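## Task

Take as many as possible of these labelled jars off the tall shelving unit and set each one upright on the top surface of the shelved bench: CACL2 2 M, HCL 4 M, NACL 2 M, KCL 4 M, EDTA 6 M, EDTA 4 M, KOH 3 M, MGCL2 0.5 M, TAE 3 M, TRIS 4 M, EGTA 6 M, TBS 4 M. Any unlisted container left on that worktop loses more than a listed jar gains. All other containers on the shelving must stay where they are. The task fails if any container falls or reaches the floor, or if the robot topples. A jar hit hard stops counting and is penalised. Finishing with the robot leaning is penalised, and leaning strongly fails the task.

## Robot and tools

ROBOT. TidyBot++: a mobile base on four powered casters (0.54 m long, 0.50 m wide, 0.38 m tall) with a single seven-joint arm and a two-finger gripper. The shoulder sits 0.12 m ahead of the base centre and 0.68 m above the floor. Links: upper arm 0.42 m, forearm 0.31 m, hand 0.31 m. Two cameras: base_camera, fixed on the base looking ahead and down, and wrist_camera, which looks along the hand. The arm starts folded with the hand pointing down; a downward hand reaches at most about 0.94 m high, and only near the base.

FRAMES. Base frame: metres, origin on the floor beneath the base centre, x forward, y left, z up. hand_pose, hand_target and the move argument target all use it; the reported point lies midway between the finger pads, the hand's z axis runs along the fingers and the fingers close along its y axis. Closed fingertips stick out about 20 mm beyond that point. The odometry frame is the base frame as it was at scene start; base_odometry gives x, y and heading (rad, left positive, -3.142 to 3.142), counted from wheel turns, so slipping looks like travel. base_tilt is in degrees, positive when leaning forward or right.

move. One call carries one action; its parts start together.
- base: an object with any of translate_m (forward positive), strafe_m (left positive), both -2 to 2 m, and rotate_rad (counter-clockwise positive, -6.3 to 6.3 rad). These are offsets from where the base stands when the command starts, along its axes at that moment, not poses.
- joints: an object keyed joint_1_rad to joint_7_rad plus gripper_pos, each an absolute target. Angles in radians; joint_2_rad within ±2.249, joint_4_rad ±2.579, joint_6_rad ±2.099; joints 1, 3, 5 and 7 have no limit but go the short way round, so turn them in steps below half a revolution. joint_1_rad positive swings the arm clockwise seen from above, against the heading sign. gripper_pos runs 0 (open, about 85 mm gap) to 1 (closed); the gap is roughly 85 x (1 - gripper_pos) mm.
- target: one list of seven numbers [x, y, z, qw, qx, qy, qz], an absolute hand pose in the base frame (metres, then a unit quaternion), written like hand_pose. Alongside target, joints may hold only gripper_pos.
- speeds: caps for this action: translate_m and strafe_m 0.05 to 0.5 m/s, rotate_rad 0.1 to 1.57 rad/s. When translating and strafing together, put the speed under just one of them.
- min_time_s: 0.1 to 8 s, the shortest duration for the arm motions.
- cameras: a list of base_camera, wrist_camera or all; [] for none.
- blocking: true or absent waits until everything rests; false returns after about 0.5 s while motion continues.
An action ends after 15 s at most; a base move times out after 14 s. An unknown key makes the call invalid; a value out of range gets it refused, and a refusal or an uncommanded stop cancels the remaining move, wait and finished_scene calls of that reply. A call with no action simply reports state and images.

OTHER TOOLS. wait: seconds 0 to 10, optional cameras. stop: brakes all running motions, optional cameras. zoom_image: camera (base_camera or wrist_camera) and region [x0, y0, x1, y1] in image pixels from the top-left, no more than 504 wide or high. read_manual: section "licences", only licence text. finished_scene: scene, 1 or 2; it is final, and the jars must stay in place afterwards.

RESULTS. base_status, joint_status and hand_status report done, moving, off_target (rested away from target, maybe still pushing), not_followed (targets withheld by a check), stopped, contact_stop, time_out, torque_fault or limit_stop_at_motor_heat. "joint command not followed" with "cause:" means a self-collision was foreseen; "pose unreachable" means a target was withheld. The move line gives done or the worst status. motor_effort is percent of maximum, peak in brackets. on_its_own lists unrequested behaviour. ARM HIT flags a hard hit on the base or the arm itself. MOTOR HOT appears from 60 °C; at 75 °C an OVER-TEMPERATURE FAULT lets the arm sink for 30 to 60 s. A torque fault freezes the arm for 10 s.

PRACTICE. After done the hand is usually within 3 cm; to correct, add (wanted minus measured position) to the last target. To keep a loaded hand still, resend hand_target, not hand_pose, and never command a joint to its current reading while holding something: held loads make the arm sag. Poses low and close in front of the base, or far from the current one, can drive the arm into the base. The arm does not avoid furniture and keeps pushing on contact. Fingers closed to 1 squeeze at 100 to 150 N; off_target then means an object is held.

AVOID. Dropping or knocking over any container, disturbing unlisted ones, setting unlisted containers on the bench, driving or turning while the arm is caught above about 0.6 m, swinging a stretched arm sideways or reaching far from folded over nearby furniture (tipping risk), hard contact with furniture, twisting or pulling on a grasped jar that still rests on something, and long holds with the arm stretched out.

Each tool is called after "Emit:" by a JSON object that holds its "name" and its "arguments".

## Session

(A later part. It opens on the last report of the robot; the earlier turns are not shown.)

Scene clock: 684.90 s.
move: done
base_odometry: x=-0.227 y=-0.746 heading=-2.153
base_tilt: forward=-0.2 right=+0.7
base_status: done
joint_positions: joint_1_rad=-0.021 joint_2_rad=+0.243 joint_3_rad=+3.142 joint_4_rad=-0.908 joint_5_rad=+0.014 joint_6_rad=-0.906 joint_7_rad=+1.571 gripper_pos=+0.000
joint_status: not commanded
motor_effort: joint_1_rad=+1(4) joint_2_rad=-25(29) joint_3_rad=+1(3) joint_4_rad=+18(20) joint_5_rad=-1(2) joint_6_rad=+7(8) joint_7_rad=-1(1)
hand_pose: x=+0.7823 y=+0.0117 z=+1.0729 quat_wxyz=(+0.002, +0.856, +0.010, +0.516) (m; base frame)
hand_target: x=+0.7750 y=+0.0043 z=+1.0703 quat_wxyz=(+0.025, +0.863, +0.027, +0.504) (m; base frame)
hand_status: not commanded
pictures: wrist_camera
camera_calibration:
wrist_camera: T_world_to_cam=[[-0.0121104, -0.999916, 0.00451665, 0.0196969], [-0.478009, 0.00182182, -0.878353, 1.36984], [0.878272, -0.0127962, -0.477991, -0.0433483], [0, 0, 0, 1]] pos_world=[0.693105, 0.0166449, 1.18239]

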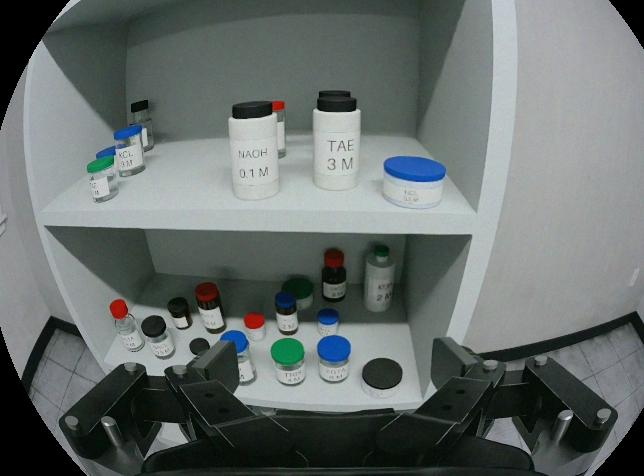

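Emit:
{"name": "zoom_image", "arguments": {"camera": "wrist_camera", "region": [100, 240, 420, 410]}}

Emit:
{"name": "move", "arguments": {"base": {"translate_m": 0.3}, "speeds": {"translate_m": 0.3}, "cameras": ["wrist_camera"]}}

Scaled by 1.575.

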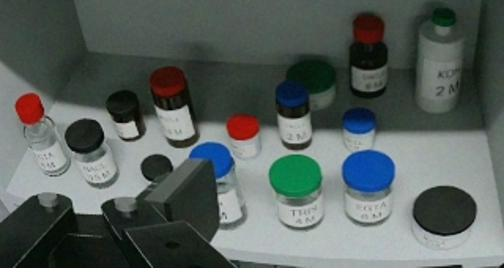

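Scene clock: 691.50 s.
move: done
base_odometry: x=-0.392 y=-0.997 heading=-2.153
base_tilt: forward=-0.1 right=+0.7
base_status: done
joint_positions: joint_1_rad=-0.021 joint_2_rad=+0.244 joint_3_rad=+3.142 joint_4_rad=-0.907 joint_5_rad=+0.014 joint_6_rad=-0.908 joint_7_rad=+1.571 gripper_pos=+0.000
joint_status: not commanded
motor_effort: joint_1_rad=+1(1) joint_2_rad=-25(29) joint_3_rad=+1(1) joint_4_rad=+18(20) joint_5_rad=+0(1) joint_6_rad=+7(8) joint_7_rad=-1(1)
hand_pose: x=+0.7827 y=+0.0117 z=+1.0723 quat_wxyz=(+0.002, +0.857, +0.010, +0.515) (m; base frame)
hand_target: x=+0.7750 y=+0.0043 z=+1.0703 quat_wxyz=(+0.025, +0.863, +0.027, +0.504) (m; base frame)
hand_status: not commanded
pictures: wrist_camera
camera_calibration:
wrist_camera: T_world_to_cam=[[-0.0121913, -0.999915, 0.00458516, 0.0196798], [-0.47962, 0.00182398, -0.877475, 1.36971], [0.877392, -0.0128967, -0.479601, -0.0415081], [0, 0, 0, 1]] pos_world=[0.693599, 0.0166445, 1.18189]

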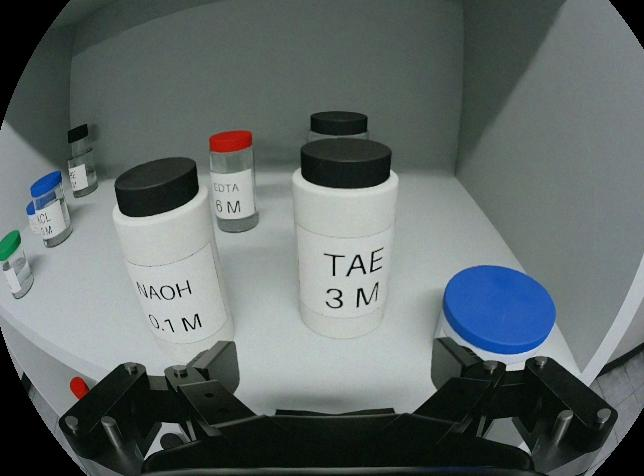

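Emit:
{"name": "move", "arguments": {"base": {"translate_m": 0.07, "strafe_m": -0.011}, "speeds": {"translate_m": 0.15}, "cameras": ["wrist_camera"]}}

Scene clock: 707.20 s.
move: done
base_odometry: x=-0.440 y=-1.049 heading=-2.152
base_tilt: forward=-0.1 right=+0.6
base_status: done
joint_positions: joint_1_rad=-0.021 joint_2_rad=+0.244 joint_3_rad=+3.142 joint_4_rad=-0.906 joint_5_rad=+0.014 joint_6_rad=-0.909 joint_7_rad=+1.571 gripper_pos=+0.000
joint_status: not commanded
motor_effort: joint_1_rad=+1(2) joint_2_rad=-25(30) joint_3_rad=+1(2) joint_4_rad=+19(20) joint_5_rad=-1(1) joint_6_rad=+8(8) joint_7_rad=-1(1)
hand_pose: x=+0.7826 y=+0.0117 z=+1.0723 quat_wxyz=(+0.002, +0.857, +0.010, +0.515) (m; base frame)
hand_target: x=+0.7750 y=+0.0043 z=+1.0703 quat_wxyz=(+0.025, +0.863, +0.027, +0.504) (m; base frame)
hand_status: not commanded
pictures: wrist_camera
camera_calibration:
wrist_camera: T_world_to_cam=[[-0.0121892, -0.999915, 0.00458921, 0.0196736], [-0.479894, 0.00182344, -0.877325, 1.36972], [0.877242, -0.0128962, -0.479875, -0.04108], [0, 0, 0, 1]] pos_world=[0.693597, 0.0166445, 1.18189]

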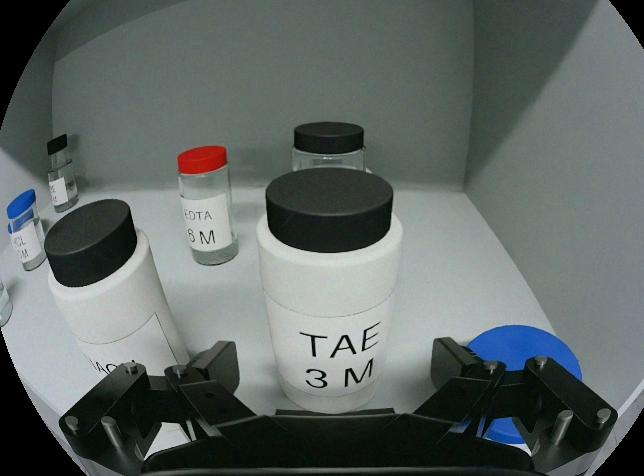

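Emit:
{"name": "move", "arguments": {"base": {"translate_m": -0.035, "strafe_m": -0.103, "rotate_rad": 0.12}, "speeds": {"translate_m": 0.2, "rotate_rad": 0.2}, "cameras": ["wrist_camera"]}}

Scene clock: 726.40 s.
move: done
base_odometry: x=-0.506 y=-0.963 heading=-2.032
base_tilt: forward=-0.2 right=+0.6
base_status: done
joint_positions: joint_1_rad=-0.021 joint_2_rad=+0.244 joint_3_rad=+3.142 joint_4_rad=-0.906 joint_5_rad=+0.014 joint_6_rad=-0.909 joint_7_rad=+1.571 gripper_pos=+0.000
joint_status: not commanded
motor_effort: joint_1_rad=+1(3) joint_2_rad=-25(27) joint_3_rad=+1(3) joint_4_rad=+18(19) joint_5_rad=-1(1) joint_6_rad=+7(8) joint_7_rad=-1(1)
hand_pose: x=+0.7826 y=+0.0119 z=+1.0723 quat_wxyz=(+0.002, +0.857, +0.010, +0.515) (m; base frame)
hand_target: x=+0.7750 y=+0.0043 z=+1.0703 quat_wxyz=(+0.025, +0.863, +0.027, +0.504) (m; base frame)
hand_status: not commanded
pictures: wrist_camera
camera_calibration:
wrist_camera: T_world_to_cam=[[-0.0118776, -0.999919, 0.00453926, 0.019617], [-0.479936, 0.00171831, -0.877302, 1.36981], [0.877223, -0.0125988, -0.479917, -0.0409708], [0, 0, 0, 1]] pos_world=[0.693596, 0.0167455, 1.18199]

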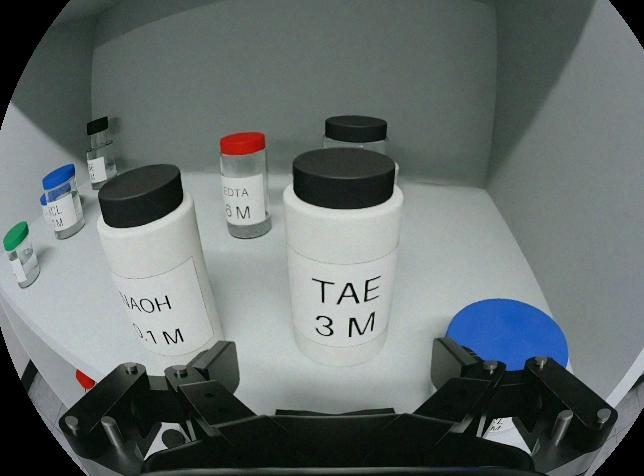

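Emit:
{"name": "move", "arguments": {"base": {"translate_m": 0.06, "strafe_m": -0.006}, "speeds": {"translate_m": 0.15}, "cameras": ["wrist_camera"]}}

Scene clock: 729.47 s.
move: done
base_odometry: x=-0.539 y=-1.014 heading=-2.032
base_tilt: forward=-0.1 right=+0.7
base_status: done
joint_positions: joint_1_rad=-0.021 joint_2_rad=+0.246 joint_3_rad=+3.142 joint_4_rad=-0.905 joint_5_rad=+0.014 joint_6_rad=-0.909 joint_7_rad=+1.571 gripper_pos=+0.000
joint_status: not commanded
motor_effort: joint_1_rad=+1(2) joint_2_rad=-25(28) joint_3_rad=+0(2) joint_4_rad=+18(19) joint_5_rad=-1(1) joint_6_rad=+7(8) joint_7_rad=+0(1)
hand_pose: x=+0.7830 y=+0.0119 z=+1.0717 quat_wxyz=(+0.002, +0.857, +0.010, +0.515) (m; base frame)
hand_target: x=+0.7750 y=+0.0043 z=+1.0703 quat_wxyz=(+0.025, +0.863, +0.027, +0.504) (m; base frame)
hand_status: not commanded
pictures: wrist_camera
camera_calibration:
wrist_camera: T_world_to_cam=[[-0.0119141, -0.999918, 0.0046874, 0.0194749], [-0.480917, 0.00162009, -0.876765, 1.36966], [0.876685, -0.0127001, -0.480897, -0.0401152], [0, 0, 0, 1]] pos_world=[0.694092, 0.0167449, 1.18148]

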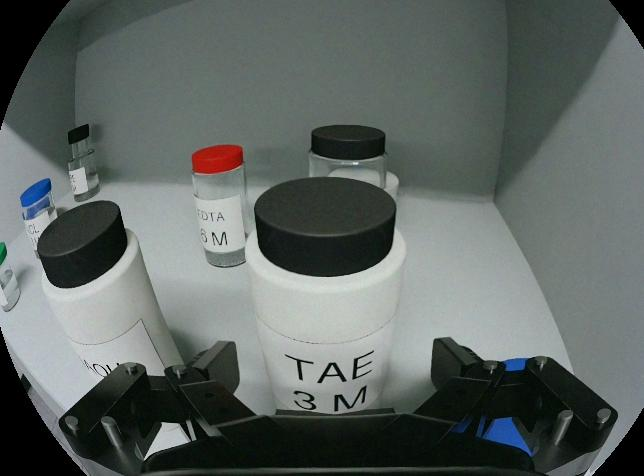

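Emit:
{"name": "move", "arguments": {"base": {"translate_m": 0.04, "strafe_m": 0.005}, "speeds": {"translate_m": 0.1}, "cameras": ["wrist_camera"]}}

Scene clock: 732.73 s.
move: done
base_odometry: x=-0.552 y=-1.052 heading=-2.032
base_tilt: forward=-0.2 right=+0.6
base_status: done
joint_positions: joint_1_rad=-0.021 joint_2_rad=+0.245 joint_3_rad=+3.142 joint_4_rad=-0.905 joint_5_rad=+0.014 joint_6_rad=-0.910 joint_7_rad=+1.571 gripper_pos=+0.000
joint_status: not commanded
motor_effort: joint_1_rad=+0(1) joint_2_rad=-25(29) joint_3_rad=+1(2) joint_4_rad=+18(20) joint_5_rad=+0(1) joint_6_rad=+7(8) joint_7_rad=-1(1)
hand_pose: x=+0.7828 y=+0.0119 z=+1.0721 quat_wxyz=(+0.002, +0.857, +0.010, +0.515) (m; base frame)
hand_target: x=+0.7750 y=+0.0043 z=+1.0703 quat_wxyz=(+0.025, +0.863, +0.027, +0.504) (m; base frame)
hand_status: not commanded
pictures: wrist_camera
camera_calibration:
wrist_camera: T_world_to_cam=[[-0.0119626, -0.999918, 0.00459433, 0.019615], [-0.480524, 0.00171931, -0.87698, 1.36981], [0.8769, -0.0126986, -0.480505, -0.0404086], [0, 0, 0, 1]] pos_world=[0.693894, 0.0167451, 1.18179]

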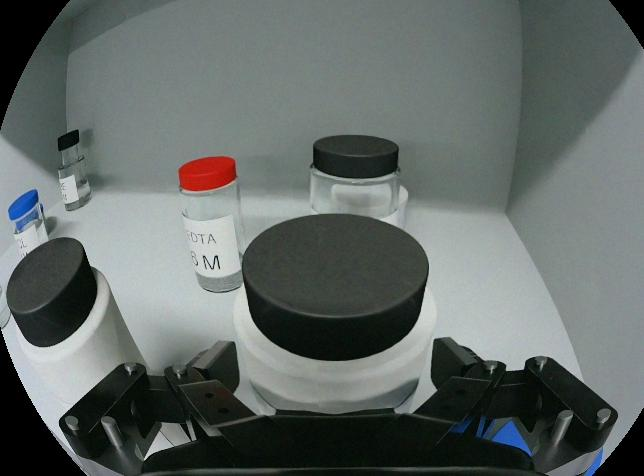

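Emit:
{"name": "move", "arguments": {"base": {"translate_m": 0.009}, "speeds": {"translate_m": 0.1}}}

Emit:
{"name": "move", "arguments": {"joints": {"gripper_pos": 0.17}, "cameras": ["wrist_camera"]}}

Scene clock: 735.70 s.
move: done
base_odometry: x=-0.556 y=-1.060 heading=-2.032
base_tilt: forward=-0.2 right=+0.6
base_status: done
joint_positions: joint_1_rad=-0.021 joint_2_rad=+0.247 joint_3_rad=+3.142 joint_4_rad=-0.905 joint_5_rad=+0.014 joint_6_rad=-0.910 joint_7_rad=+1.571 gripper_pos=+0.000
joint_status: not commanded
motor_effort: joint_1_rad=+0(1) joint_2_rad=-26(30) joint_3_rad=+1(2) joint_4_rad=+19(19) joint_5_rad=+0(1) joint_6_rad=+7(8) joint_7_rad=-1(1)
hand_pose: x=+0.7835 y=+0.0119 z=+1.0709 quat_wxyz=(+0.002, +0.858, +0.010, +0.514) (m; base frame)
hand_target: x=+0.7750 y=+0.0043 z=+1.0703 quat_wxyz=(+0.025, +0.863, +0.027, +0.504) (m; base frame)
hand_status: not commanded
pictures: none

Scene clock: 736.30 s.
move: done
base_odometry: x=-0.556 y=-1.060 heading=-2.032
base_tilt: forward=-0.2 right=+0.6
base_status: not commanded
joint_positions: joint_1_rad=-0.021 joint_2_rad=+0.247 joint_3_rad=+3.142 joint_4_rad=-0.905 joint_5_rad=+0.014 joint_6_rad=-0.910 joint_7_rad=+1.571 gripper_pos=+0.170
joint_status: all done
motor_effort: joint_1_rad=+1(1) joint_2_rad=-25(26) joint_3_rad=+1(1) joint_4_rad=+18(19) joint_5_rad=+0(1) joint_6_rad=+8(8) joint_7_rad=-1(1)
hand_pose: x=+0.7835 y=+0.0119 z=+1.0709 quat_wxyz=(+0.002, +0.858, +0.010, +0.514) (m; base frame)
hand_target: x=+0.7750 y=+0.0043 z=+1.0703 quat_wxyz=(+0.025, +0.863, +0.027, +0.504) (m; base frame)
hand_status: not commanded
pictures: wrist_camera
camera_calibration:
wrist_camera: T_world_to_cam=[[-0.0119076, -0.999918, 0.00470448, 0.0195618], [-0.482211, 0.00162072, -0.876054, 1.36943], [0.875974, -0.0127002, -0.482191, -0.0390392], [0, 0, 0, 1]] pos_world=[0.694786, 0.0168449, 1.18078]

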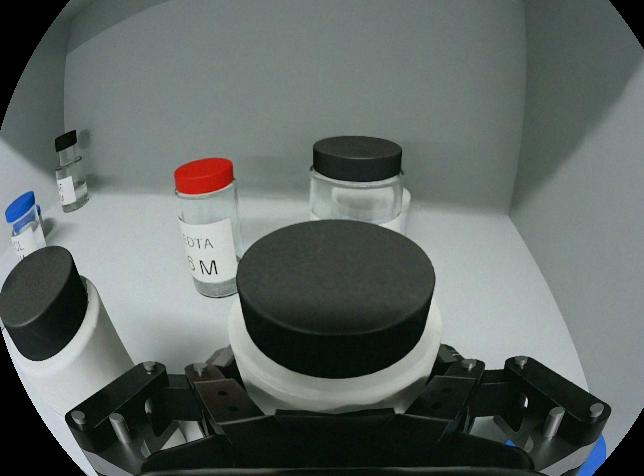

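Emit:
{"name": "move", "arguments": {"joints": {"gripper_pos": 0.40}}}

Scene clock: 737.77 s.
move: off_target
base_odometry: x=-0.556 y=-1.060 heading=-2.032
base_tilt: forward=-0.1 right=+0.7
base_status: not commanded
joint_positions: joint_1_rad=-0.021 joint_2_rad=+0.247 joint_3_rad=+3.142 joint_4_rad=-0.904 joint_5_rad=+0.014 joint_6_rad=-0.910 joint_7_rad=+1.571 gripper_pos=+0.244
joint_status: gripper_pos off_target (ended at +0.244, target +0.400)
motor_effort: joint_1_rad=+1(1) joint_2_rad=-25(26) joint_3_rad=+1(1) joint_4_rad=+19(19) joint_5_rad=-1(1) joint_6_rad=+7(8) joint_7_rad=+0(1)
hand_pose: x=+0.7835 y=+0.0119 z=+1.0715 quat_wxyz=(+0.002, +0.857, +0.010, +0.515) (m; base frame)
hand_target: x=+0.7750 y=+0.0043 z=+1.0703 quat_wxyz=(+0.025, +0.863, +0.027, +0.504) (m; base frame)
hand_status: not commanded
pictures: none

Emit:
{"name": "move", "arguments": {"joints": {"joint_2_rad": 0.14, "joint_4_rad": -0.74, "joint_6_rad": -1.21, "gripper_pos": 0.42}, "min_time_s": 2}}

Emit:
{"name": "move", "arguments": {"joints": {"joint_2_rad": 0.11}, "base": {"translate_m": -0.15}, "speeds": {"translate_m": 0.15}, "cameras": ["wrist_camera"]}}

Scene clock: 743.17 s.
move: off_target
base_odometry: x=-0.556 y=-1.060 heading=-2.032
base_tilt: forward=-0.2 right=+0.6
base_status: not commanded
joint_positions: joint_1_rad=-0.021 joint_2_rad=+0.181 joint_3_rad=+3.142 joint_4_rad=-0.762 joint_5_rad=+0.014 joint_6_rad=-1.171 joint_7_rad=+1.571 gripper_pos=+0.244
joint_status: gripper_pos off_target (ended at +0.244, target +0.420); the others done
motor_effort: joint_1_rad=+0(1) joint_2_rad=-23(28) joint_3_rad=+1(1) joint_4_rad=+18(20) joint_5_rad=+0(1) joint_6_rad=+9(10) joint_7_rad=-1(1)
hand_pose: x=+0.7154 y=+0.0098 z=+1.1195 quat_wxyz=(+0.002, +0.871, +0.008, +0.492) (m; base frame)
hand_target: x=+0.6902 y=+0.0011 z=+1.1445 quat_wxyz=(+0.025, +0.864, +0.022, +0.502) (m; base frame)
hand_status: not commanded
pictures: none

Scene clock: 744.87 s.
move: done
base_odometry: x=-0.489 y=-0.926 heading=-2.032
base_tilt: forward=-0.2 right=+0.7
base_status: done
joint_positions: joint_1_rad=-0.021 joint_2_rad=+0.136 joint_3_rad=+3.142 joint_4_rad=-0.758 joint_5_rad=+0.014 joint_6_rad=-1.175 joint_7_rad=+1.571 gripper_pos=+0.244
joint_status: all done
motor_effort: joint_1_rad=+1(2) joint_2_rad=-22(28) joint_3_rad=+1(2) joint_4_rad=+18(19) joint_5_rad=-1(1) joint_6_rad=+9(10) joint_7_rad=+0(1)
hand_pose: x=+0.6943 y=+0.0094 z=+1.1468 quat_wxyz=(+0.002, +0.860, +0.008, +0.511) (m; base frame)
hand_target: x=+0.6761 y=+0.0008 z=+1.1614 quat_wxyz=(+0.025, +0.857, +0.022, +0.515) (m; base frame)
hand_status: not commanded
pictures: wrist_camera
camera_calibration:
wrist_camera: T_world_to_cam=[[-0.015103, -0.999881, 0.00301344, 0.0198114], [-0.488704, 0.00475241, -0.872437, 1.39316], [0.872319, -0.0146491, -0.488717, 0.0857095], [0, 0, 0, 1]] pos_world=[0.606375, 0.0144437, 1.25727]

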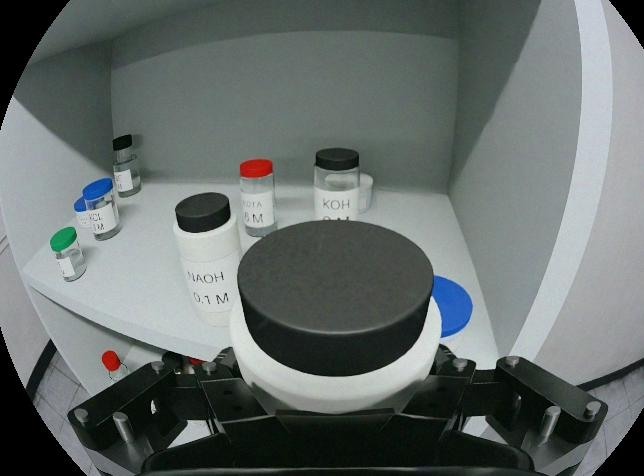

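Emit:
{"name": "move", "arguments": {"base": {"translate_m": -0.4}, "speeds": {"translate_m": 0.35}}}

Emit:
{"name": "move", "arguments": {"base": {"translate_m": -1.56, "strafe_m": 0.382, "rotate_rad": -3.264}, "speeds": {"rotate_rad": 1.0}}}

Scene clock: 752.07 s.
move: done
base_odometry: x=-0.311 y=-0.568 heading=-2.032
base_tilt: forward=-0.1 right=+0.6
base_status: done
joint_positions: joint_1_rad=-0.021 joint_2_rad=+0.130 joint_3_rad=+3.142 joint_4_rad=-0.758 joint_5_rad=+0.014 joint_6_rad=-1.176 joint_7_rad=+1.571 gripper_pos=+0.244
joint_status: not commanded
motor_effort: joint_1_rad=+0(1) joint_2_rad=-21(26) joint_3_rad=+1(1) joint_4_rad=+17(19) joint_5_rad=-1(1) joint_6_rad=+9(10) joint_7_rad=+0(1)
hand_pose: x=+0.6913 y=+0.0093 z=+1.1504 quat_wxyz=(+0.002, +0.858, +0.008, +0.513) (m; base frame)
hand_target: x=+0.6761 y=+0.0008 z=+1.1614 quat_wxyz=(+0.025, +0.857, +0.022, +0.515) (m; base frame)
hand_status: not commanded
pictures: none

Scene clock: 757.40 s.
move: done
base_odometry: x=+0.725 y=+0.659 heading=+0.988
base_tilt: forward=-0.1 right=+0.7
base_status: done
joint_positions: joint_1_rad=-0.015 joint_2_rad=+0.131 joint_3_rad=+3.146 joint_4_rad=-0.757 joint_5_rad=+0.014 joint_6_rad=-1.176 joint_7_rad=+1.571 gripper_pos=+0.244
joint_status: not commanded
motor_effort: joint_1_rad=+1(5) joint_2_rad=-21(25) joint_3_rad=+0(4) joint_4_rad=+17(19) joint_5_rad=+0(2) joint_6_rad=+8(9) joint_7_rad=+0(1)
hand_pose: x=+0.6922 y=+0.0033 z=+1.1495 quat_wxyz=(+0.005, +0.859, +0.003, +0.513) (m; base frame)
hand_target: x=+0.6761 y=+0.0008 z=+1.1614 quat_wxyz=(+0.025, +0.857, +0.022, +0.515) (m; base frame)
hand_status: not commanded
pictures: none

Emit:
{"name": "move", "arguments": {"base": {"translate_m": 0.274}, "speeds": {"translate_m": 0.2}, "joints": {"joint_2_rad": -0.345, "joint_4_rad": -2.09, "joint_6_rad": -0.245}, "cameras": ["wrist_camera"]}}

Emit:
{"name": "move", "arguments": {"joints": {"joint_2_rad": -0.325, "joint_4_rad": -2.18, "joint_6_rad": -0.15}, "min_time_s": 1.5}}

Emit:
{"name": "move", "arguments": {"joints": {"joint_2_rad": -0.30, "joint_4_rad": -2.22, "joint_6_rad": -0.13}, "min_time_s": 0.8}}

Scene clock: 765.70 s.
move: done
base_odometry: x=+0.876 y=+0.888 heading=+0.987
base_tilt: forward=-0.1 right=+0.6
base_status: done
joint_positions: joint_1_rad=-0.015 joint_2_rad=-0.324 joint_3_rad=+3.146 joint_4_rad=-2.075 joint_5_rad=+0.014 joint_6_rad=-0.301 joint_7_rad=+1.573 gripper_pos=+0.244
joint_status: all done
motor_effort: joint_1_rad=+1(1) joint_2_rad=-9(23) joint_3_rad=+2(2) joint_4_rad=+20(23) joint_5_rad=+0(2) joint_6_rad=+9(10) joint_7_rad=+0(2)
hand_pose: x=+0.5703 y=+0.0044 z=+0.8799 quat_wxyz=(+0.003, +0.855, +0.010, +0.518) (m; base frame)
hand_target: x=+0.5706 y=+0.0074 z=+0.8966 quat_wxyz=(+0.020, +0.838, +0.038, +0.544) (m; base frame)
hand_status: not commanded
pictures: wrist_camera
camera_calibration:
wrist_camera: T_world_to_cam=[[-0.0129067, -0.999896, 0.00644449, 0.00946482], [-0.474285, 0.000447953, -0.880371, 1.09854], [0.880277, -0.0144192, -0.474242, 0.0460299], [0, 0, 0, 1]] pos_world=[0.480626, 0.00963545, 0.988893]

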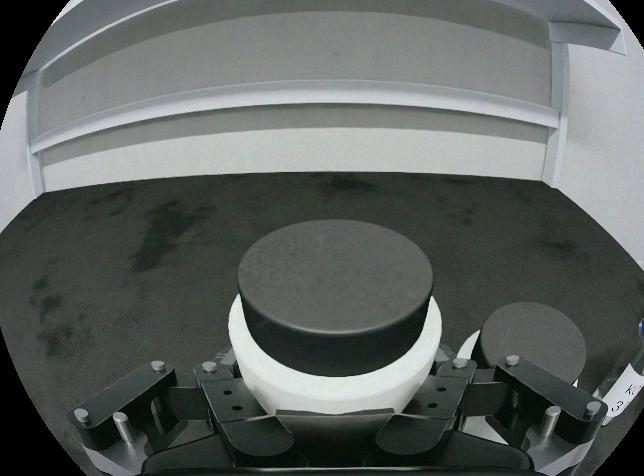

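Scene clock: 767.50 s.
move: done
base_odometry: x=+0.876 y=+0.888 heading=+0.987
base_tilt: forward=-0.2 right=+0.7
base_status: not commanded
joint_positions: joint_1_rad=-0.015 joint_2_rad=-0.324 joint_3_rad=+3.146 joint_4_rad=-2.164 joint_5_rad=+0.014 joint_6_rad=-0.207 joint_7_rad=+1.573 gripper_pos=+0.244
joint_status: all done
motor_effort: joint_1_rad=+1(1) joint_2_rad=-9(10) joint_3_rad=+1(2) joint_4_rad=+21(22) joint_5_rad=+0(2) joint_6_rad=+9(10) joint_7_rad=+0(1)
hand_pose: x=+0.5649 y=+0.0048 z=+0.8542 quat_wxyz=(+0.002, +0.854, +0.010, +0.520) (m; base frame)
hand_target: x=+0.5687 y=+0.0085 z=+0.8615 quat_wxyz=(+0.018, +0.842, +0.040, +0.538) (m; base frame)
hand_status: not commanded
pictures: none

Scene clock: 768.60 s.
move: done
base_odometry: x=+0.876 y=+0.888 heading=+0.987
base_tilt: forward=-0.2 right=+0.7
base_status: not commanded
joint_positions: joint_1_rad=-0.015 joint_2_rad=-0.318 joint_3_rad=+3.146 joint_4_rad=-2.198 joint_5_rad=+0.014 joint_6_rad=-0.179 joint_7_rad=+1.573 gripper_pos=+0.244
joint_status: all done
motor_effort: joint_1_rad=+1(1) joint_2_rad=-8(10) joint_3_rad=+1(2) joint_4_rad=+20(21) joint_5_rad=+0(1) joint_6_rad=+8(10) joint_7_rad=-1(1)
hand_pose: x=+0.5619 y=+0.0049 z=+0.8399 quat_wxyz=(+0.002, +0.857, +0.011, +0.515) (m; base frame)
hand_target: x=+0.5662 y=+0.0087 z=+0.8327 quat_wxyz=(+0.017, +0.854, +0.041, +0.519) (m; base frame)
hand_status: not commanded
pictures: none

Emit:
{"name": "move", "arguments": {"joints": {"joint_2_rad": -0.30, "joint_4_rad": -2.235, "joint_6_rad": -0.12}, "min_time_s": 0.8}}

Emit:
{"name": "move", "arguments": {"joints": {"gripper_pos": 0.18}, "cameras": ["wrist_camera"]}}

Scene clock: 772.27 s.
move: done
base_odometry: x=+0.876 y=+0.888 heading=+0.987
base_tilt: forward=-0.2 right=+0.6
base_status: not commanded
joint_positions: joint_1_rad=-0.015 joint_2_rad=-0.318 joint_3_rad=+3.146 joint_4_rad=-2.205 joint_5_rad=+0.014 joint_6_rad=-0.163 joint_7_rad=+1.573 gripper_pos=+0.244
joint_status: all done
motor_effort: joint_1_rad=+1(1) joint_2_rad=-7(8) joint_3_rad=+1(2) joint_4_rad=+18(19) joint_5_rad=-1(1) joint_6_rad=+7(9) joint_7_rad=-1(1)
hand_pose: x=+0.5624 y=+0.0050 z=+0.8400 quat_wxyz=(+0.002, +0.855, +0.011, +0.519) (m; base frame)
hand_target: x=+0.5638 y=+0.0087 z=+0.8269 quat_wxyz=(+0.017, +0.855, +0.041, +0.517) (m; base frame)
hand_status: not commanded
pictures: none

Scene clock: 773.03 s.
move: done
base_odometry: x=+0.876 y=+0.888 heading=+0.987
base_tilt: forward=-0.2 right=+0.7
base_status: not commanded
joint_positions: joint_1_rad=-0.015 joint_2_rad=-0.316 joint_3_rad=+3.146 joint_4_rad=-2.213 joint_5_rad=+0.014 joint_6_rad=-0.163 joint_7_rad=+1.573 gripper_pos=+0.180
joint_status: all done
motor_effort: joint_1_rad=+0(1) joint_2_rad=-8(8) joint_3_rad=+1(2) joint_4_rad=+19(19) joint_5_rad=+0(1) joint_6_rad=+8(8) joint_7_rad=-1(1)
hand_pose: x=+0.5610 y=+0.0050 z=+0.8350 quat_wxyz=(+0.002, +0.857, +0.011, +0.515) (m; base frame)
hand_target: x=+0.5638 y=+0.0087 z=+0.8269 quat_wxyz=(+0.017, +0.855, +0.041, +0.517) (m; base frame)
hand_status: not commanded
pictures: wrist_camera
camera_calibration:
wrist_camera: T_world_to_cam=[[-0.0108095, -0.999921, 0.00635405, 0.00914054], [-0.48015, -0.000383526, -0.877186, 1.0552], [0.87712, -0.0125329, -0.480108, 0.0396342], [0, 0, 0, 1]] pos_world=[0.471989, 0.0100412, 0.944577]

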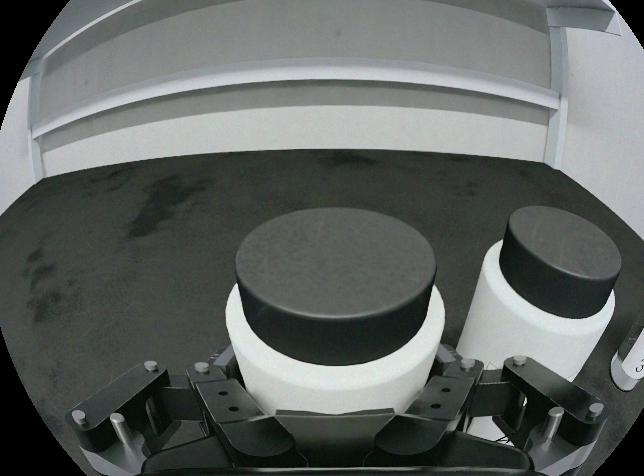

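Emit:
{"name": "move", "arguments": {"joints": {"gripper_pos": 0.13}}}

Emit:
{"name": "move", "arguments": {"base": {"translate_m": -0.15}, "speeds": {"translate_m": 0.15}, "cameras": ["wrist_camera"]}}

Scene clock: 793.57 s.
move: done
base_odometry: x=+0.876 y=+0.888 heading=+0.987
base_tilt: forward=-0.2 right=+0.6
base_status: not commanded
joint_positions: joint_1_rad=-0.015 joint_2_rad=-0.316 joint_3_rad=+3.146 joint_4_rad=-2.213 joint_5_rad=+0.014 joint_6_rad=-0.163 joint_7_rad=+1.573 gripper_pos=+0.130
joint_status: all done
motor_effort: joint_1_rad=+1(1) joint_2_rad=-8(8) joint_3_rad=+1(2) joint_4_rad=+19(19) joint_5_rad=-1(2) joint_6_rad=+7(8) joint_7_rad=-1(1)
hand_pose: x=+0.5610 y=+0.0050 z=+0.8350 quat_wxyz=(+0.002, +0.857, +0.011, +0.515) (m; base frame)
hand_target: x=+0.5638 y=+0.0087 z=+0.8269 quat_wxyz=(+0.017, +0.855, +0.041, +0.517) (m; base frame)
hand_status: not commanded
pictures: none

Scene clock: 795.23 s.
move: done
base_odometry: x=+0.793 y=+0.763 heading=+0.987
base_tilt: forward=-0.2 right=+0.6
base_status: done
joint_positions: joint_1_rad=-0.015 joint_2_rad=-0.306 joint_3_rad=+3.146 joint_4_rad=-2.215 joint_5_rad=+0.014 joint_6_rad=-0.161 joint_7_rad=+1.573 gripper_pos=+0.130
joint_status: not commanded
motor_effort: joint_1_rad=+0(1) joint_2_rad=-8(10) joint_3_rad=+1(2) joint_4_rad=+19(20) joint_5_rad=+0(1) joint_6_rad=+7(8) joint_7_rad=-1(1)
hand_pose: x=+0.5619 y=+0.0050 z=+0.8296 quat_wxyz=(+0.002, +0.860, +0.011, +0.510) (m; base frame)
hand_target: x=+0.5638 y=+0.0087 z=+0.8269 quat_wxyz=(+0.017, +0.855, +0.041, +0.517) (m; base frame)
hand_status: not commanded
pictures: wrist_camera
camera_calibration:
wrist_camera: T_world_to_cam=[[-0.0107329, -0.99992, 0.00669397, 0.00883457], [-0.489659, -0.000581156, -0.871914, 1.05199], [0.871848, -0.0126359, -0.489614, 0.0471018], [0, 0, 0, 1]] pos_world=[0.474147, 0.0100404, 0.940249]

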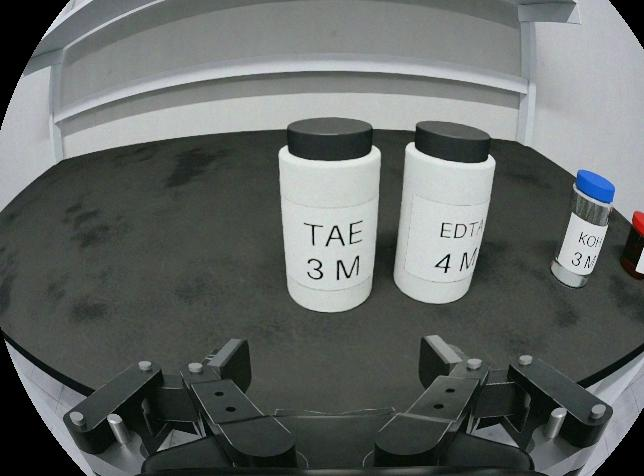

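Emit:
{"name": "move", "arguments": {"base": {"translate_m": -0.35}, "joints": {"joint_2_rad": 0.355, "joint_4_rad": -0.59, "joint_6_rad": -1.175, "gripper_pos": 0}}}

Emit:
{"name": "move", "arguments": {"base": {"translate_m": -1.826, "strafe_m": -0.724, "rotate_rad": 2.592}, "speeds": {"rotate_rad": 1.2}, "cameras": ["wrist_camera", "base_camera"]}}

Scene clock: 829.43 s.
move: done
base_odometry: x=+0.600 y=+0.471 heading=+0.987
base_tilt: forward=-0.2 right=+0.7
base_status: done
joint_positions: joint_1_rad=-0.015 joint_2_rad=+0.328 joint_3_rad=+3.146 joint_4_rad=-0.605 joint_5_rad=+0.014 joint_6_rad=-1.126 joint_7_rad=+1.573 gripper_pos=+0.000
joint_status: all done
motor_effort: joint_1_rad=+1(1) joint_2_rad=-26(27) joint_3_rad=+1(2) joint_4_rad=+17(22) joint_5_rad=-1(1) joint_6_rad=+8(9) joint_7_rad=-1(1)
hand_pose: x=+0.7822 y=+0.0048 z=+1.1211 quat_wxyz=(+0.006, +0.857, +0.005, +0.515) (m; base frame)
hand_target: x=+0.7855 y=+0.0032 z=+1.0982 quat_wxyz=(+0.025, +0.872, +0.024, +0.489) (m; base frame)
hand_status: not commanded
pictures: none

Scene clock: 835.20 s.
move: done
base_odometry: x=+0.198 y=-1.452 heading=-2.704
base_tilt: forward=-0.2 right=+0.7
base_status: done
joint_positions: joint_1_rad=-0.016 joint_2_rad=+0.351 joint_3_rad=+3.145 joint_4_rad=-0.603 joint_5_rad=+0.014 joint_6_rad=-1.131 joint_7_rad=+1.573 gripper_pos=+0.000
joint_status: not commanded
motor_effort: joint_1_rad=+0(4) joint_2_rad=-27(31) joint_3_rad=+1(3) joint_4_rad=+17(18) joint_5_rad=-1(2) joint_6_rad=+8(8) joint_7_rad=+0(1)
hand_pose: x=+0.7914 y=+0.0068 z=+1.1053 quat_wxyz=(+0.005, +0.864, +0.007, +0.504) (m; base frame)
hand_target: x=+0.7855 y=+0.0032 z=+1.0982 quat_wxyz=(+0.025, +0.872, +0.024, +0.489) (m; base frame)
hand_status: not commanded
pictures: base_camera, wrist_camera
camera_calibration:
wrist_camera: T_world_to_cam=[[-0.0207579, -0.999756, 0.00759946, 0.018202], [-0.502729, 0.00386733, -0.864435, 1.40666], [0.864195, -0.0217644, -0.502687, 0.00254919], [0, 0, 0, 1]] pos_world=[0.705344, 0.012813, 1.21711]

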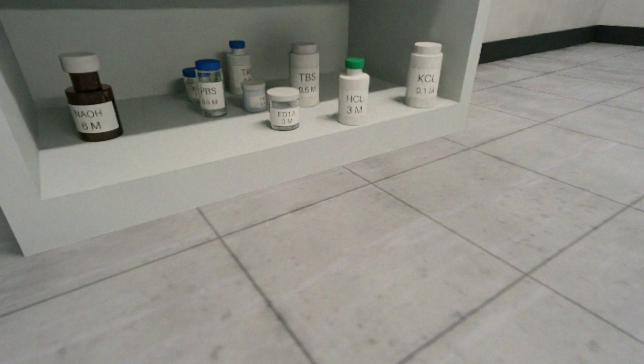

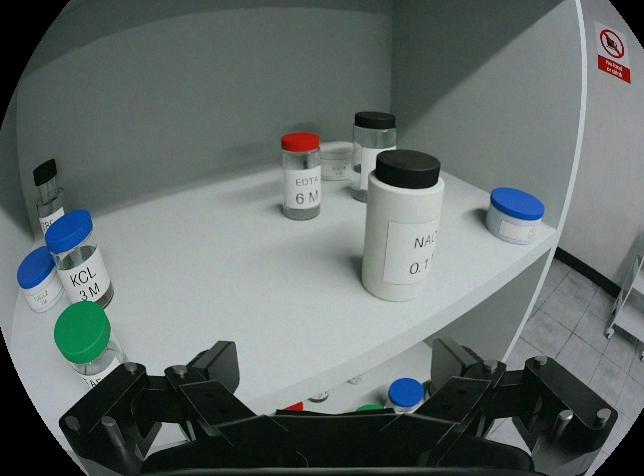

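Emit:
{"name": "zoom_image", "arguments": {"camera": "base_camera", "region": [40, 30, 460, 150]}}

Scaled by 1.200.

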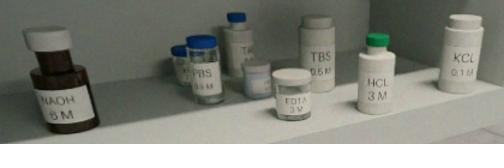

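Emit:
{"name": "move", "arguments": {"base": {"translate_m": 0.16, "strafe_m": 0.047}, "speeds": {"translate_m": 0.2}, "joints": {"joint_2_rad": 0.39, "joint_4_rad": -0.45, "joint_6_rad": -1.27}, "cameras": ["wrist_camera"]}}

Scene clock: 858.70 s.
move: done
base_odometry: x=+0.073 y=-1.562 heading=-2.704
base_tilt: forward=-0.2 right=+0.7
base_status: done
joint_positions: joint_1_rad=-0.016 joint_2_rad=+0.384 joint_3_rad=+3.145 joint_4_rad=-0.462 joint_5_rad=+0.014 joint_6_rad=-1.225 joint_7_rad=+1.573 gripper_pos=+0.000
joint_status: all done
motor_effort: joint_1_rad=+0(1) joint_2_rad=-27(31) joint_3_rad=+1(1) joint_4_rad=+16(18) joint_5_rad=+0(1) joint_6_rad=+7(9) joint_7_rad=-1(1)
hand_pose: x=+0.7849 y=+0.0067 z=+1.1315 quat_wxyz=(+0.005, +0.860, +0.006, +0.510) (m; base frame)
hand_target: x=+0.7801 y=+0.0027 z=+1.1211 quat_wxyz=(+0.024, +0.869, +0.021, +0.493) (m; base frame)
hand_status: not commanded
pictures: wrist_camera
camera_calibration:
wrist_camera: T_world_to_cam=[[-0.0218414, -0.999741, 0.00632886, 0.0199783], [-0.489529, 0.00517477, -0.871972, 1.42427], [0.871714, -0.0221433, -0.489515, 0.000516701], [0, 0, 0, 1]] pos_world=[0.697208, 0.0126143, 1.24205]

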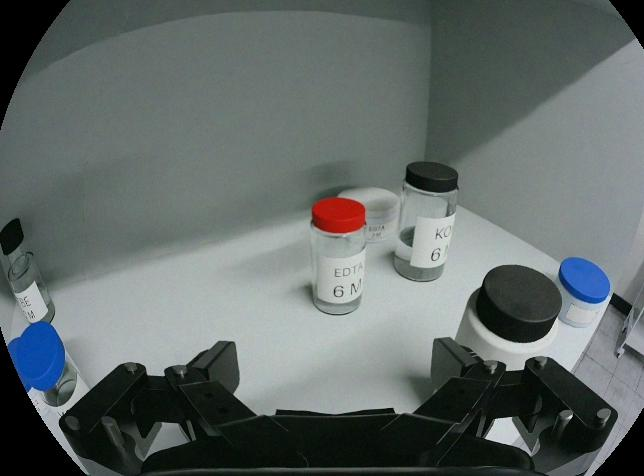

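Emit:
{"name": "move", "arguments": {"base": {"translate_m": 0.14}, "speeds": {"translate_m": 0.15}, "cameras": ["wrist_camera"]}}

Scene clock: 866.57 s.
move: done
base_odometry: x=-0.054 y=-1.622 heading=-2.703
base_tilt: forward=-0.1 right=+0.6
base_status: done
joint_positions: joint_1_rad=-0.016 joint_2_rad=+0.388 joint_3_rad=+3.145 joint_4_rad=-0.460 joint_5_rad=+0.014 joint_6_rad=-1.227 joint_7_rad=+1.573 gripper_pos=+0.000
joint_status: not commanded
motor_effort: joint_1_rad=+0(2) joint_2_rad=-27(30) joint_3_rad=+1(2) joint_4_rad=+16(17) joint_5_rad=-1(1) joint_6_rad=+8(8) joint_7_rad=+0(1)
hand_pose: x=+0.7864 y=+0.0067 z=+1.1291 quat_wxyz=(+0.005, +0.861, +0.006, +0.509) (m; base frame)
hand_target: x=+0.7801 y=+0.0027 z=+1.1211 quat_wxyz=(+0.024, +0.869, +0.021, +0.493) (m; base frame)
hand_status: not commanded
pictures: wrist_camera
camera_calibration:
wrist_camera: T_world_to_cam=[[-0.0219007, -0.999739, 0.00647331, 0.019994], [-0.493387, 0.00517639, -0.869795, 1.42344], [0.869534, -0.0222429, -0.493371, 0.00419889], [0, 0, 0, 1]] pos_world=[0.699091, 0.0127139, 1.24004]

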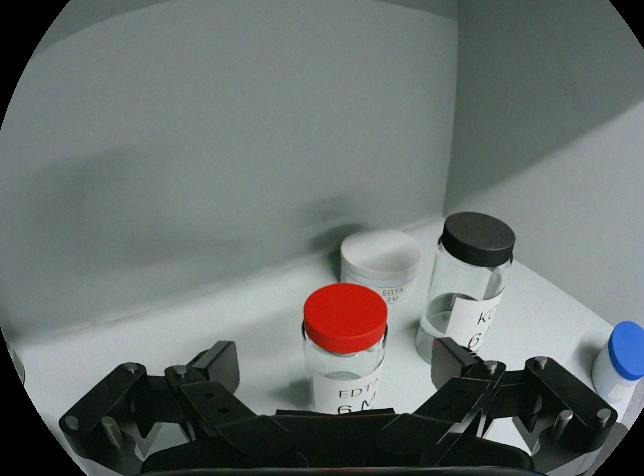

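Emit:
{"name": "move", "arguments": {"base": {"translate_m": 0.04, "strafe_m": -0.007}, "speeds": {"translate_m": 0.1}, "cameras": ["wrist_camera"]}}

Scene clock: 878.40 s.
move: done
base_odometry: x=-0.093 y=-1.633 heading=-2.703
base_tilt: forward=-0.2 right=+0.7
base_status: done
joint_positions: joint_1_rad=-0.016 joint_2_rad=+0.389 joint_3_rad=+3.145 joint_4_rad=-0.459 joint_5_rad=+0.014 joint_6_rad=-1.228 joint_7_rad=+1.573 gripper_pos=+0.000
joint_status: not commanded
motor_effort: joint_1_rad=+1(2) joint_2_rad=-27(31) joint_3_rad=+1(1) joint_4_rad=+16(17) joint_5_rad=-1(1) joint_6_rad=+8(8) joint_7_rad=+0(1)
hand_pose: x=+0.7866 y=+0.0067 z=+1.1286 quat_wxyz=(+0.005, +0.861, +0.006, +0.508) (m; base frame)
hand_target: x=+0.7801 y=+0.0027 z=+1.1211 quat_wxyz=(+0.024, +0.869, +0.021, +0.493) (m; base frame)
hand_status: not commanded
pictures: wrist_camera
camera_calibration:
wrist_camera: T_world_to_cam=[[-0.0218949, -0.999739, 0.00649261, 0.0199773], [-0.494088, 0.00517468, -0.869397, 1.42328], [0.869136, -0.0222432, -0.494072, 0.00480272], [0, 0, 0, 1]] pos_world=[0.699488, 0.0127139, 1.23964]

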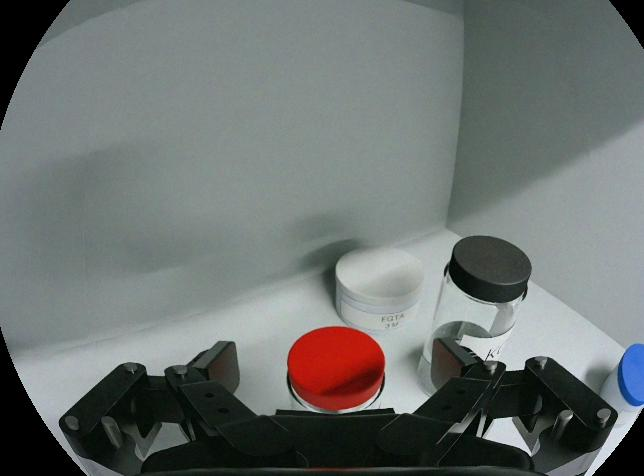

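Emit:
{"name": "move", "arguments": {"base": {"translate_m": 0.018}, "speeds": {"translate_m": 0.1}, "joints": {"joint_2_rad": 0.225, "joint_4_rad": -0.95, "joint_6_rad": -0.85}, "min_time_s": 2, "cameras": ["wrist_camera"]}}

Scene clock: 887.80 s.
move: done
base_odometry: x=-0.110 y=-1.640 heading=-2.703
base_tilt: forward=-0.2 right=+0.7
base_status: done
joint_positions: joint_1_rad=-0.016 joint_2_rad=+0.265 joint_3_rad=+3.145 joint_4_rad=-0.928 joint_5_rad=+0.014 joint_6_rad=-0.898 joint_7_rad=+1.573 gripper_pos=+0.000
joint_status: all done
motor_effort: joint_1_rad=+0(2) joint_2_rad=-26(30) joint_3_rad=+1(1) joint_4_rad=+18(19) joint_5_rad=+0(1) joint_6_rad=+8(9) joint_7_rad=-1(1)
hand_pose: x=+0.7916 y=+0.0072 z=+1.0490 quat_wxyz=(+0.005, +0.865, +0.008, +0.501) (m; base frame)
hand_target: x=+0.7826 y=+0.0053 z=+1.0768 quat_wxyz=(+0.025, +0.848, +0.028, +0.529) (m; base frame)
hand_status: not commanded
pictures: wrist_camera
camera_calibration:
wrist_camera: T_world_to_cam=[[-0.017866, -0.999799, 0.00908861, 0.0151736], [-0.507605, 0.00123848, -0.861589, 1.3591], [0.861404, -0.0200066, -0.507526, -0.018633], [0, 0, 0, 1]] pos_world=[0.706206, 0.0131146, 1.16139]

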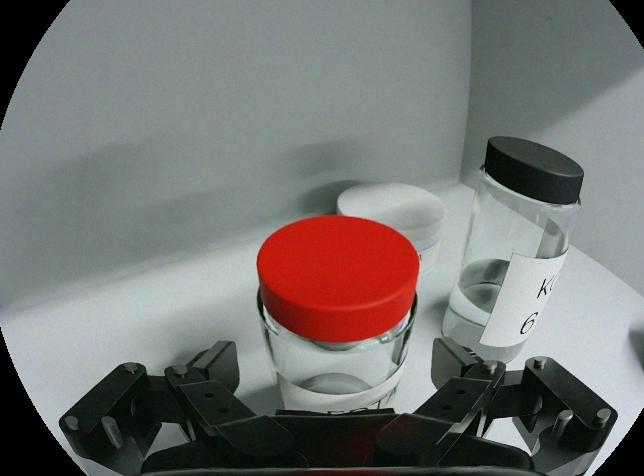

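Emit:
{"name": "move", "arguments": {"base": {"translate_m": 0.01}, "speeds": {"translate_m": 0.1}}}

Emit:
{"name": "move", "arguments": {"joints": {"gripper_pos": 0.28}, "cameras": ["wrist_camera"]}}

Scene clock: 892.93 s.
move: done
base_odometry: x=-0.119 y=-1.644 heading=-2.703
base_tilt: forward=-0.2 right=+0.7
base_status: done
joint_positions: joint_1_rad=-0.016 joint_2_rad=+0.256 joint_3_rad=+3.145 joint_4_rad=-0.929 joint_5_rad=+0.014 joint_6_rad=-0.894 joint_7_rad=+1.573 gripper_pos=+0.000
joint_status: not commanded
motor_effort: joint_1_rad=+0(1) joint_2_rad=-25(30) joint_3_rad=+1(1) joint_4_rad=+18(19) joint_5_rad=+0(1) joint_6_rad=+7(8) joint_7_rad=+0(1)
hand_pose: x=+0.7887 y=+0.0071 z=+1.0561 quat_wxyz=(+0.005, +0.862, +0.008, +0.507) (m; base frame)
hand_target: x=+0.7826 y=+0.0053 z=+1.0768 quat_wxyz=(+0.025, +0.848, +0.028, +0.529) (m; base frame)
hand_status: not commanded
pictures: none

Scene clock: 893.60 s.
move: done
base_odometry: x=-0.119 y=-1.644 heading=-2.703
base_tilt: forward=-0.2 right=+0.6
base_status: not commanded
joint_positions: joint_1_rad=-0.016 joint_2_rad=+0.256 joint_3_rad=+3.145 joint_4_rad=-0.929 joint_5_rad=+0.014 joint_6_rad=-0.894 joint_7_rad=+1.573 gripper_pos=+0.280
joint_status: all done
motor_effort: joint_1_rad=+1(1) joint_2_rad=-26(26) joint_3_rad=+1(1) joint_4_rad=+18(19) joint_5_rad=+0(1) joint_6_rad=+8(8) joint_7_rad=+0(1)
hand_pose: x=+0.7887 y=+0.0071 z=+1.0561 quat_wxyz=(+0.005, +0.862, +0.008, +0.507) (m; base frame)
hand_target: x=+0.7826 y=+0.0053 z=+1.0768 quat_wxyz=(+0.025, +0.848, +0.028, +0.529) (m; base frame)
hand_status: not commanded
pictures: wrist_camera
camera_calibration:
wrist_camera: T_world_to_cam=[[-0.0179429, -0.999801, 0.00872106, 0.0154239], [-0.496413, 0.00133674, -0.868085, 1.36168], [0.867901, -0.0199052, -0.496339, -0.0294101], [0, 0, 0, 1]] pos_world=[0.701757, 0.0130152, 1.16732]

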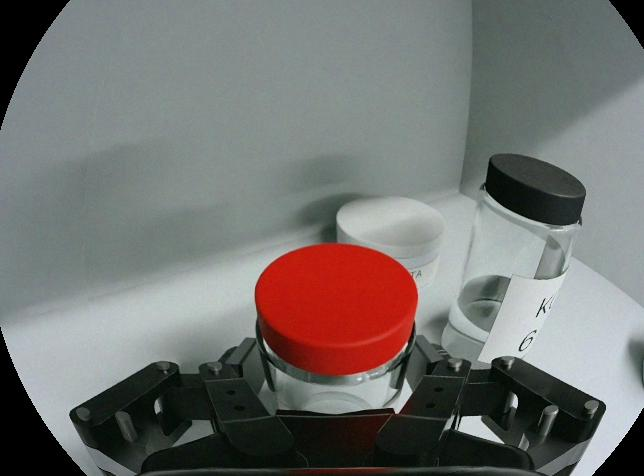

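Emit:
{"name": "move", "arguments": {"joints": {"gripper_pos": 0.48}}}

Scene clock: 895.27 s.
move: off_target
base_odometry: x=-0.119 y=-1.644 heading=-2.703
base_tilt: forward=-0.1 right=+0.7
base_status: not commanded
joint_positions: joint_1_rad=-0.016 joint_2_rad=+0.255 joint_3_rad=+3.145 joint_4_rad=-0.929 joint_5_rad=+0.014 joint_6_rad=-0.893 joint_7_rad=+1.573 gripper_pos=+0.423
joint_status: gripper_pos off_target (ended at +0.423, target +0.480)
motor_effort: joint_1_rad=+1(1) joint_2_rad=-26(26) joint_3_rad=+1(1) joint_4_rad=+18(19) joint_5_rad=+0(1) joint_6_rad=+7(8) joint_7_rad=-1(1)
hand_pose: x=+0.7887 y=+0.0071 z=+1.0566 quat_wxyz=(+0.005, +0.862, +0.008, +0.508) (m; base frame)
hand_target: x=+0.7826 y=+0.0053 z=+1.0768 quat_wxyz=(+0.025, +0.848, +0.028, +0.529) (m; base frame)
hand_status: not commanded
pictures: none

Emit:
{"name": "move", "arguments": {"joints": {"joint_2_rad": 0.39, "joint_4_rad": -0.45, "joint_6_rad": -1.27, "gripper_pos": 0.56}, "min_time_s": 2, "cameras": ["wrist_camera"]}}

Scene clock: 902.20 s.
move: off_target
base_odometry: x=-0.119 y=-1.644 heading=-2.703
base_tilt: forward=-0.2 right=+0.7
base_status: not commanded
joint_positions: joint_1_rad=-0.016 joint_2_rad=+0.373 joint_3_rad=+3.145 joint_4_rad=-0.472 joint_5_rad=+0.014 joint_6_rad=-1.229 joint_7_rad=+1.573 gripper_pos=+0.423
joint_status: gripper_pos off_target (ended at +0.423, target +0.560); the others done
motor_effort: joint_1_rad=+0(1) joint_2_rad=-28(29) joint_3_rad=+2(2) joint_4_rad=+17(21) joint_5_rad=-1(1) joint_6_rad=+8(10) joint_7_rad=-1(1)
hand_pose: x=+0.7799 y=+0.0066 z=+1.1325 quat_wxyz=(+0.005, +0.861, +0.006, +0.509) (m; base frame)
hand_target: x=+0.7801 y=+0.0027 z=+1.1211 quat_wxyz=(+0.024, +0.869, +0.021, +0.493) (m; base frame)
hand_status: not commanded
pictures: wrist_camera
camera_calibration:
wrist_camera: T_world_to_cam=[[-0.0219555, -0.999739, 0.00636288, 0.0198053], [-0.492412, 0.00527465, -0.870346, 1.4232], [0.870085, -0.0222421, -0.492399, 0.00993173], [0, 0, 0, 1]] pos_world=[0.692596, 0.0125141, 1.24344]

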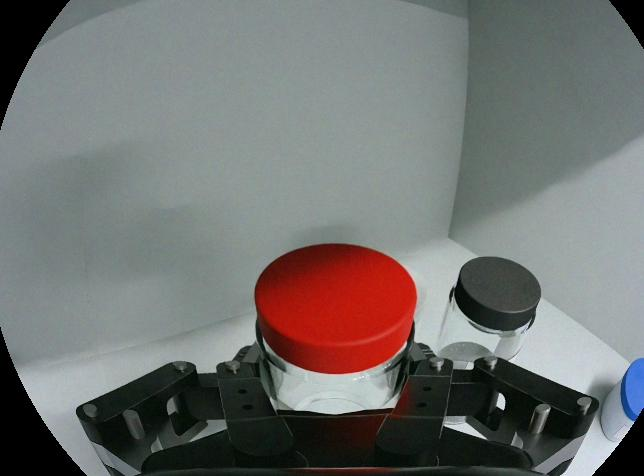

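Emit:
{"name": "move", "arguments": {"base": {"translate_m": -0.45}, "speeds": {"translate_m": 0.3}}}

Emit:
{"name": "move", "arguments": {"base": {"translate_m": -1.228, "strafe_m": -1.833, "rotate_rad": -2.593}, "speeds": {"rotate_rad": 0.9}, "joints": {"joint_2_rad": 0.11, "joint_4_rad": -0.74, "joint_6_rad": -1.21}, "min_time_s": 2, "cameras": ["wrist_camera"]}}

Scene clock: 910.73 s.
move: done
base_odometry: x=+0.289 y=-1.453 heading=-2.703
base_tilt: forward=-0.1 right=+0.7
base_status: done
joint_positions: joint_1_rad=-0.017 joint_2_rad=+0.395 joint_3_rad=+3.145 joint_4_rad=-0.467 joint_5_rad=+0.014 joint_6_rad=-1.235 joint_7_rad=+1.573 gripper_pos=+0.423
joint_status: not commanded
motor_effort: joint_1_rad=+0(3) joint_2_rad=-29(32) joint_3_rad=+1(2) joint_4_rad=+17(19) joint_5_rad=-1(1) joint_6_rad=+8(10) joint_7_rad=+0(1)
hand_pose: x=+0.7888 y=+0.0069 z=+1.1182 quat_wxyz=(+0.005, +0.867, +0.006, +0.499) (m; base frame)
hand_target: x=+0.7801 y=+0.0027 z=+1.1211 quat_wxyz=(+0.024, +0.869, +0.021, +0.493) (m; base frame)
hand_status: not commanded
pictures: none

Scene clock: 916.83 s.
move: done
base_odometry: x=+0.623 y=+0.728 heading=+0.986
base_tilt: forward=-0.2 right=+0.6
base_status: done
joint_positions: joint_1_rad=-0.024 joint_2_rad=+0.144 joint_3_rad=+3.141 joint_4_rad=-0.729 joint_5_rad=+0.014 joint_6_rad=-1.235 joint_7_rad=+1.573 gripper_pos=+0.423
joint_status: all done
motor_effort: joint_1_rad=+1(6) joint_2_rad=-21(32) joint_3_rad=+0(3) joint_4_rad=+17(19) joint_5_rad=+0(2) joint_6_rad=+8(10) joint_7_rad=-1(1)
hand_pose: x=+0.6878 y=+0.0109 z=+1.1408 quat_wxyz=(+0.002, +0.869, +0.010, +0.494) (m; base frame)
hand_target: x=+0.6761 y=+0.0008 z=+1.1614 quat_wxyz=(+0.025, +0.857, +0.022, +0.515) (m; base frame)
hand_status: not commanded
pictures: wrist_camera
camera_calibration:
wrist_camera: T_world_to_cam=[[-0.0110144, -0.999919, 0.00637296, 0.0145997], [-0.522442, 0.000320339, -0.852675, 1.38547], [0.852604, -0.0127212, -0.522403, 0.140497], [0, 0, 0, 1]] pos_world=[0.604202, 0.015942, 1.25466]

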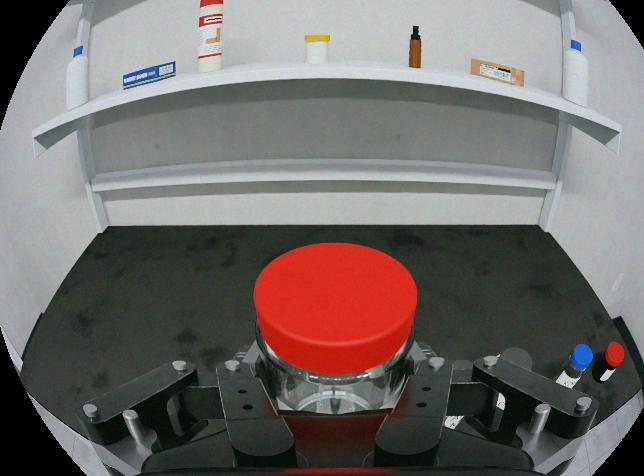

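Emit:
{"name": "move", "arguments": {"base": {"translate_m": 0.274}, "speeds": {"translate_m": 0.2}, "joints": {"joint_2_rad": -0.345, "joint_4_rad": -2.11, "joint_6_rad": -0.225}}}

Emit:
{"name": "move", "arguments": {"joints": {"joint_2_rad": -0.32, "joint_4_rad": -2.22, "joint_6_rad": -0.12}, "min_time_s": 1.5}}

Emit:
{"name": "move", "arguments": {"joints": {"joint_2_rad": -0.31, "joint_4_rad": -2.255, "joint_6_rad": -0.095}, "min_time_s": 0.8}}

Scene clock: 931.80 s.
move: done
base_odometry: x=+0.774 y=+0.956 heading=+0.986
base_tilt: forward=-0.2 right=+0.6
base_status: done
joint_positions: joint_1_rad=-0.024 joint_2_rad=-0.315 joint_3_rad=+3.141 joint_4_rad=-2.094 joint_5_rad=+0.014 joint_6_rad=-0.282 joint_7_rad=+1.573 gripper_pos=+0.423
joint_status: all done
motor_effort: joint_1_rad=+0(1) joint_2_rad=-9(22) joint_3_rad=+1(2) joint_4_rad=+21(22) joint_5_rad=-1(1) joint_6_rad=+9(10) joint_7_rad=-1(1)
hand_pose: x=+0.5707 y=+0.0111 z=+0.8706 quat_wxyz=(+0.000, +0.857, +0.016, +0.515) (m; base frame)
hand_target: x=+0.5694 y=+0.0076 z=+0.8905 quat_wxyz=(+0.020, +0.838, +0.039, +0.544) (m; base frame)
hand_status: not commanded
pictures: none

Scene clock: 933.60 s.
move: done
base_odometry: x=+0.774 y=+0.956 heading=+0.986
base_tilt: forward=-0.2 right=+0.6
base_status: not commanded
joint_positions: joint_1_rad=-0.024 joint_2_rad=-0.315 joint_3_rad=+3.141 joint_4_rad=-2.205 joint_5_rad=+0.014 joint_6_rad=-0.176 joint_7_rad=+1.573 gripper_pos=+0.423
joint_status: all done
motor_effort: joint_1_rad=+1(1) joint_2_rad=-9(10) joint_3_rad=+1(2) joint_4_rad=+20(22) joint_5_rad=+0(1) joint_6_rad=+8(10) joint_7_rad=-1(1)
hand_pose: x=+0.5609 y=+0.0113 z=+0.8356 quat_wxyz=(-0.001, +0.858, +0.017, +0.513) (m; base frame)
hand_target: x=+0.5645 y=+0.0088 z=+0.8444 quat_wxyz=(+0.018, +0.846, +0.041, +0.532) (m; base frame)
hand_status: not commanded
pictures: none

Scene clock: 934.70 s.
move: done
base_odometry: x=+0.774 y=+0.956 heading=+0.986
base_tilt: forward=-0.2 right=+0.7
base_status: not commanded
joint_positions: joint_1_rad=-0.024 joint_2_rad=-0.315 joint_3_rad=+3.141 joint_4_rad=-2.236 joint_5_rad=+0.014 joint_6_rad=-0.148 joint_7_rad=+1.573 gripper_pos=+0.423
joint_status: all done
motor_effort: joint_1_rad=+0(1) joint_2_rad=-8(10) joint_3_rad=+1(2) joint_4_rad=+20(22) joint_5_rad=+0(1) joint_6_rad=+8(9) joint_7_rad=-1(1)
hand_pose: x=+0.5571 y=+0.0114 z=+0.8251 quat_wxyz=(-0.001, +0.860, +0.017, +0.511) (m; base frame)
hand_target: x=+0.5608 y=+0.0090 z=+0.8269 quat_wxyz=(+0.017, +0.851, +0.041, +0.523) (m; base frame)
hand_status: not commanded
pictures: none

Emit:
{"name": "move", "arguments": {"joints": {"joint_2_rad": -0.305, "joint_4_rad": -2.27, "joint_6_rad": -0.085}, "min_time_s": 0.8}}

Emit:
{"name": "move", "arguments": {"joints": {"joint_2_rad": -0.30, "joint_4_rad": -2.28, "joint_6_rad": -0.085}, "min_time_s": 0.8}}

Scene clock: 938.07 s.
move: done
base_odometry: x=+0.774 y=+0.956 heading=+0.986
base_tilt: forward=-0.2 right=+0.6
base_status: not commanded
joint_positions: joint_1_rad=-0.024 joint_2_rad=-0.315 joint_3_rad=+3.141 joint_4_rad=-2.244 joint_5_rad=+0.014 joint_6_rad=-0.131 joint_7_rad=+1.573 gripper_pos=+0.423
joint_status: all done
motor_effort: joint_1_rad=+0(1) joint_2_rad=-7(9) joint_3_rad=+1(1) joint_4_rad=+18(20) joint_5_rad=-1(1) joint_6_rad=+7(9) joint_7_rad=-1(1)
hand_pose: x=+0.5576 y=+0.0115 z=+0.8252 quat_wxyz=(-0.001, +0.857, +0.017, +0.515) (m; base frame)
hand_target: x=+0.5590 y=+0.0091 z=+0.8189 quat_wxyz=(+0.017, +0.854, +0.041, +0.519) (m; base frame)
hand_status: not commanded
pictures: none

Scene clock: 939.17 s.
move: done
base_odometry: x=+0.774 y=+0.956 heading=+0.986
base_tilt: forward=-0.2 right=+0.7
base_status: not commanded
joint_positions: joint_1_rad=-0.024 joint_2_rad=-0.315 joint_3_rad=+3.141 joint_4_rad=-2.248 joint_5_rad=+0.014 joint_6_rad=-0.125 joint_7_rad=+1.573 gripper_pos=+0.423
joint_status: all done
motor_effort: joint_1_rad=+0(1) joint_2_rad=-6(8) joint_3_rad=+1(1) joint_4_rad=+17(18) joint_5_rad=-1(1) joint_6_rad=+7(8) joint_7_rad=-1(1)
hand_pose: x=+0.5577 y=+0.0115 z=+0.8251 quat_wxyz=(-0.001, +0.856, +0.017, +0.516) (m; base frame)
hand_target: x=+0.5570 y=+0.0090 z=+0.8111 quat_wxyz=(+0.017, +0.858, +0.042, +0.512) (m; base frame)
hand_status: not commanded
pictures: none


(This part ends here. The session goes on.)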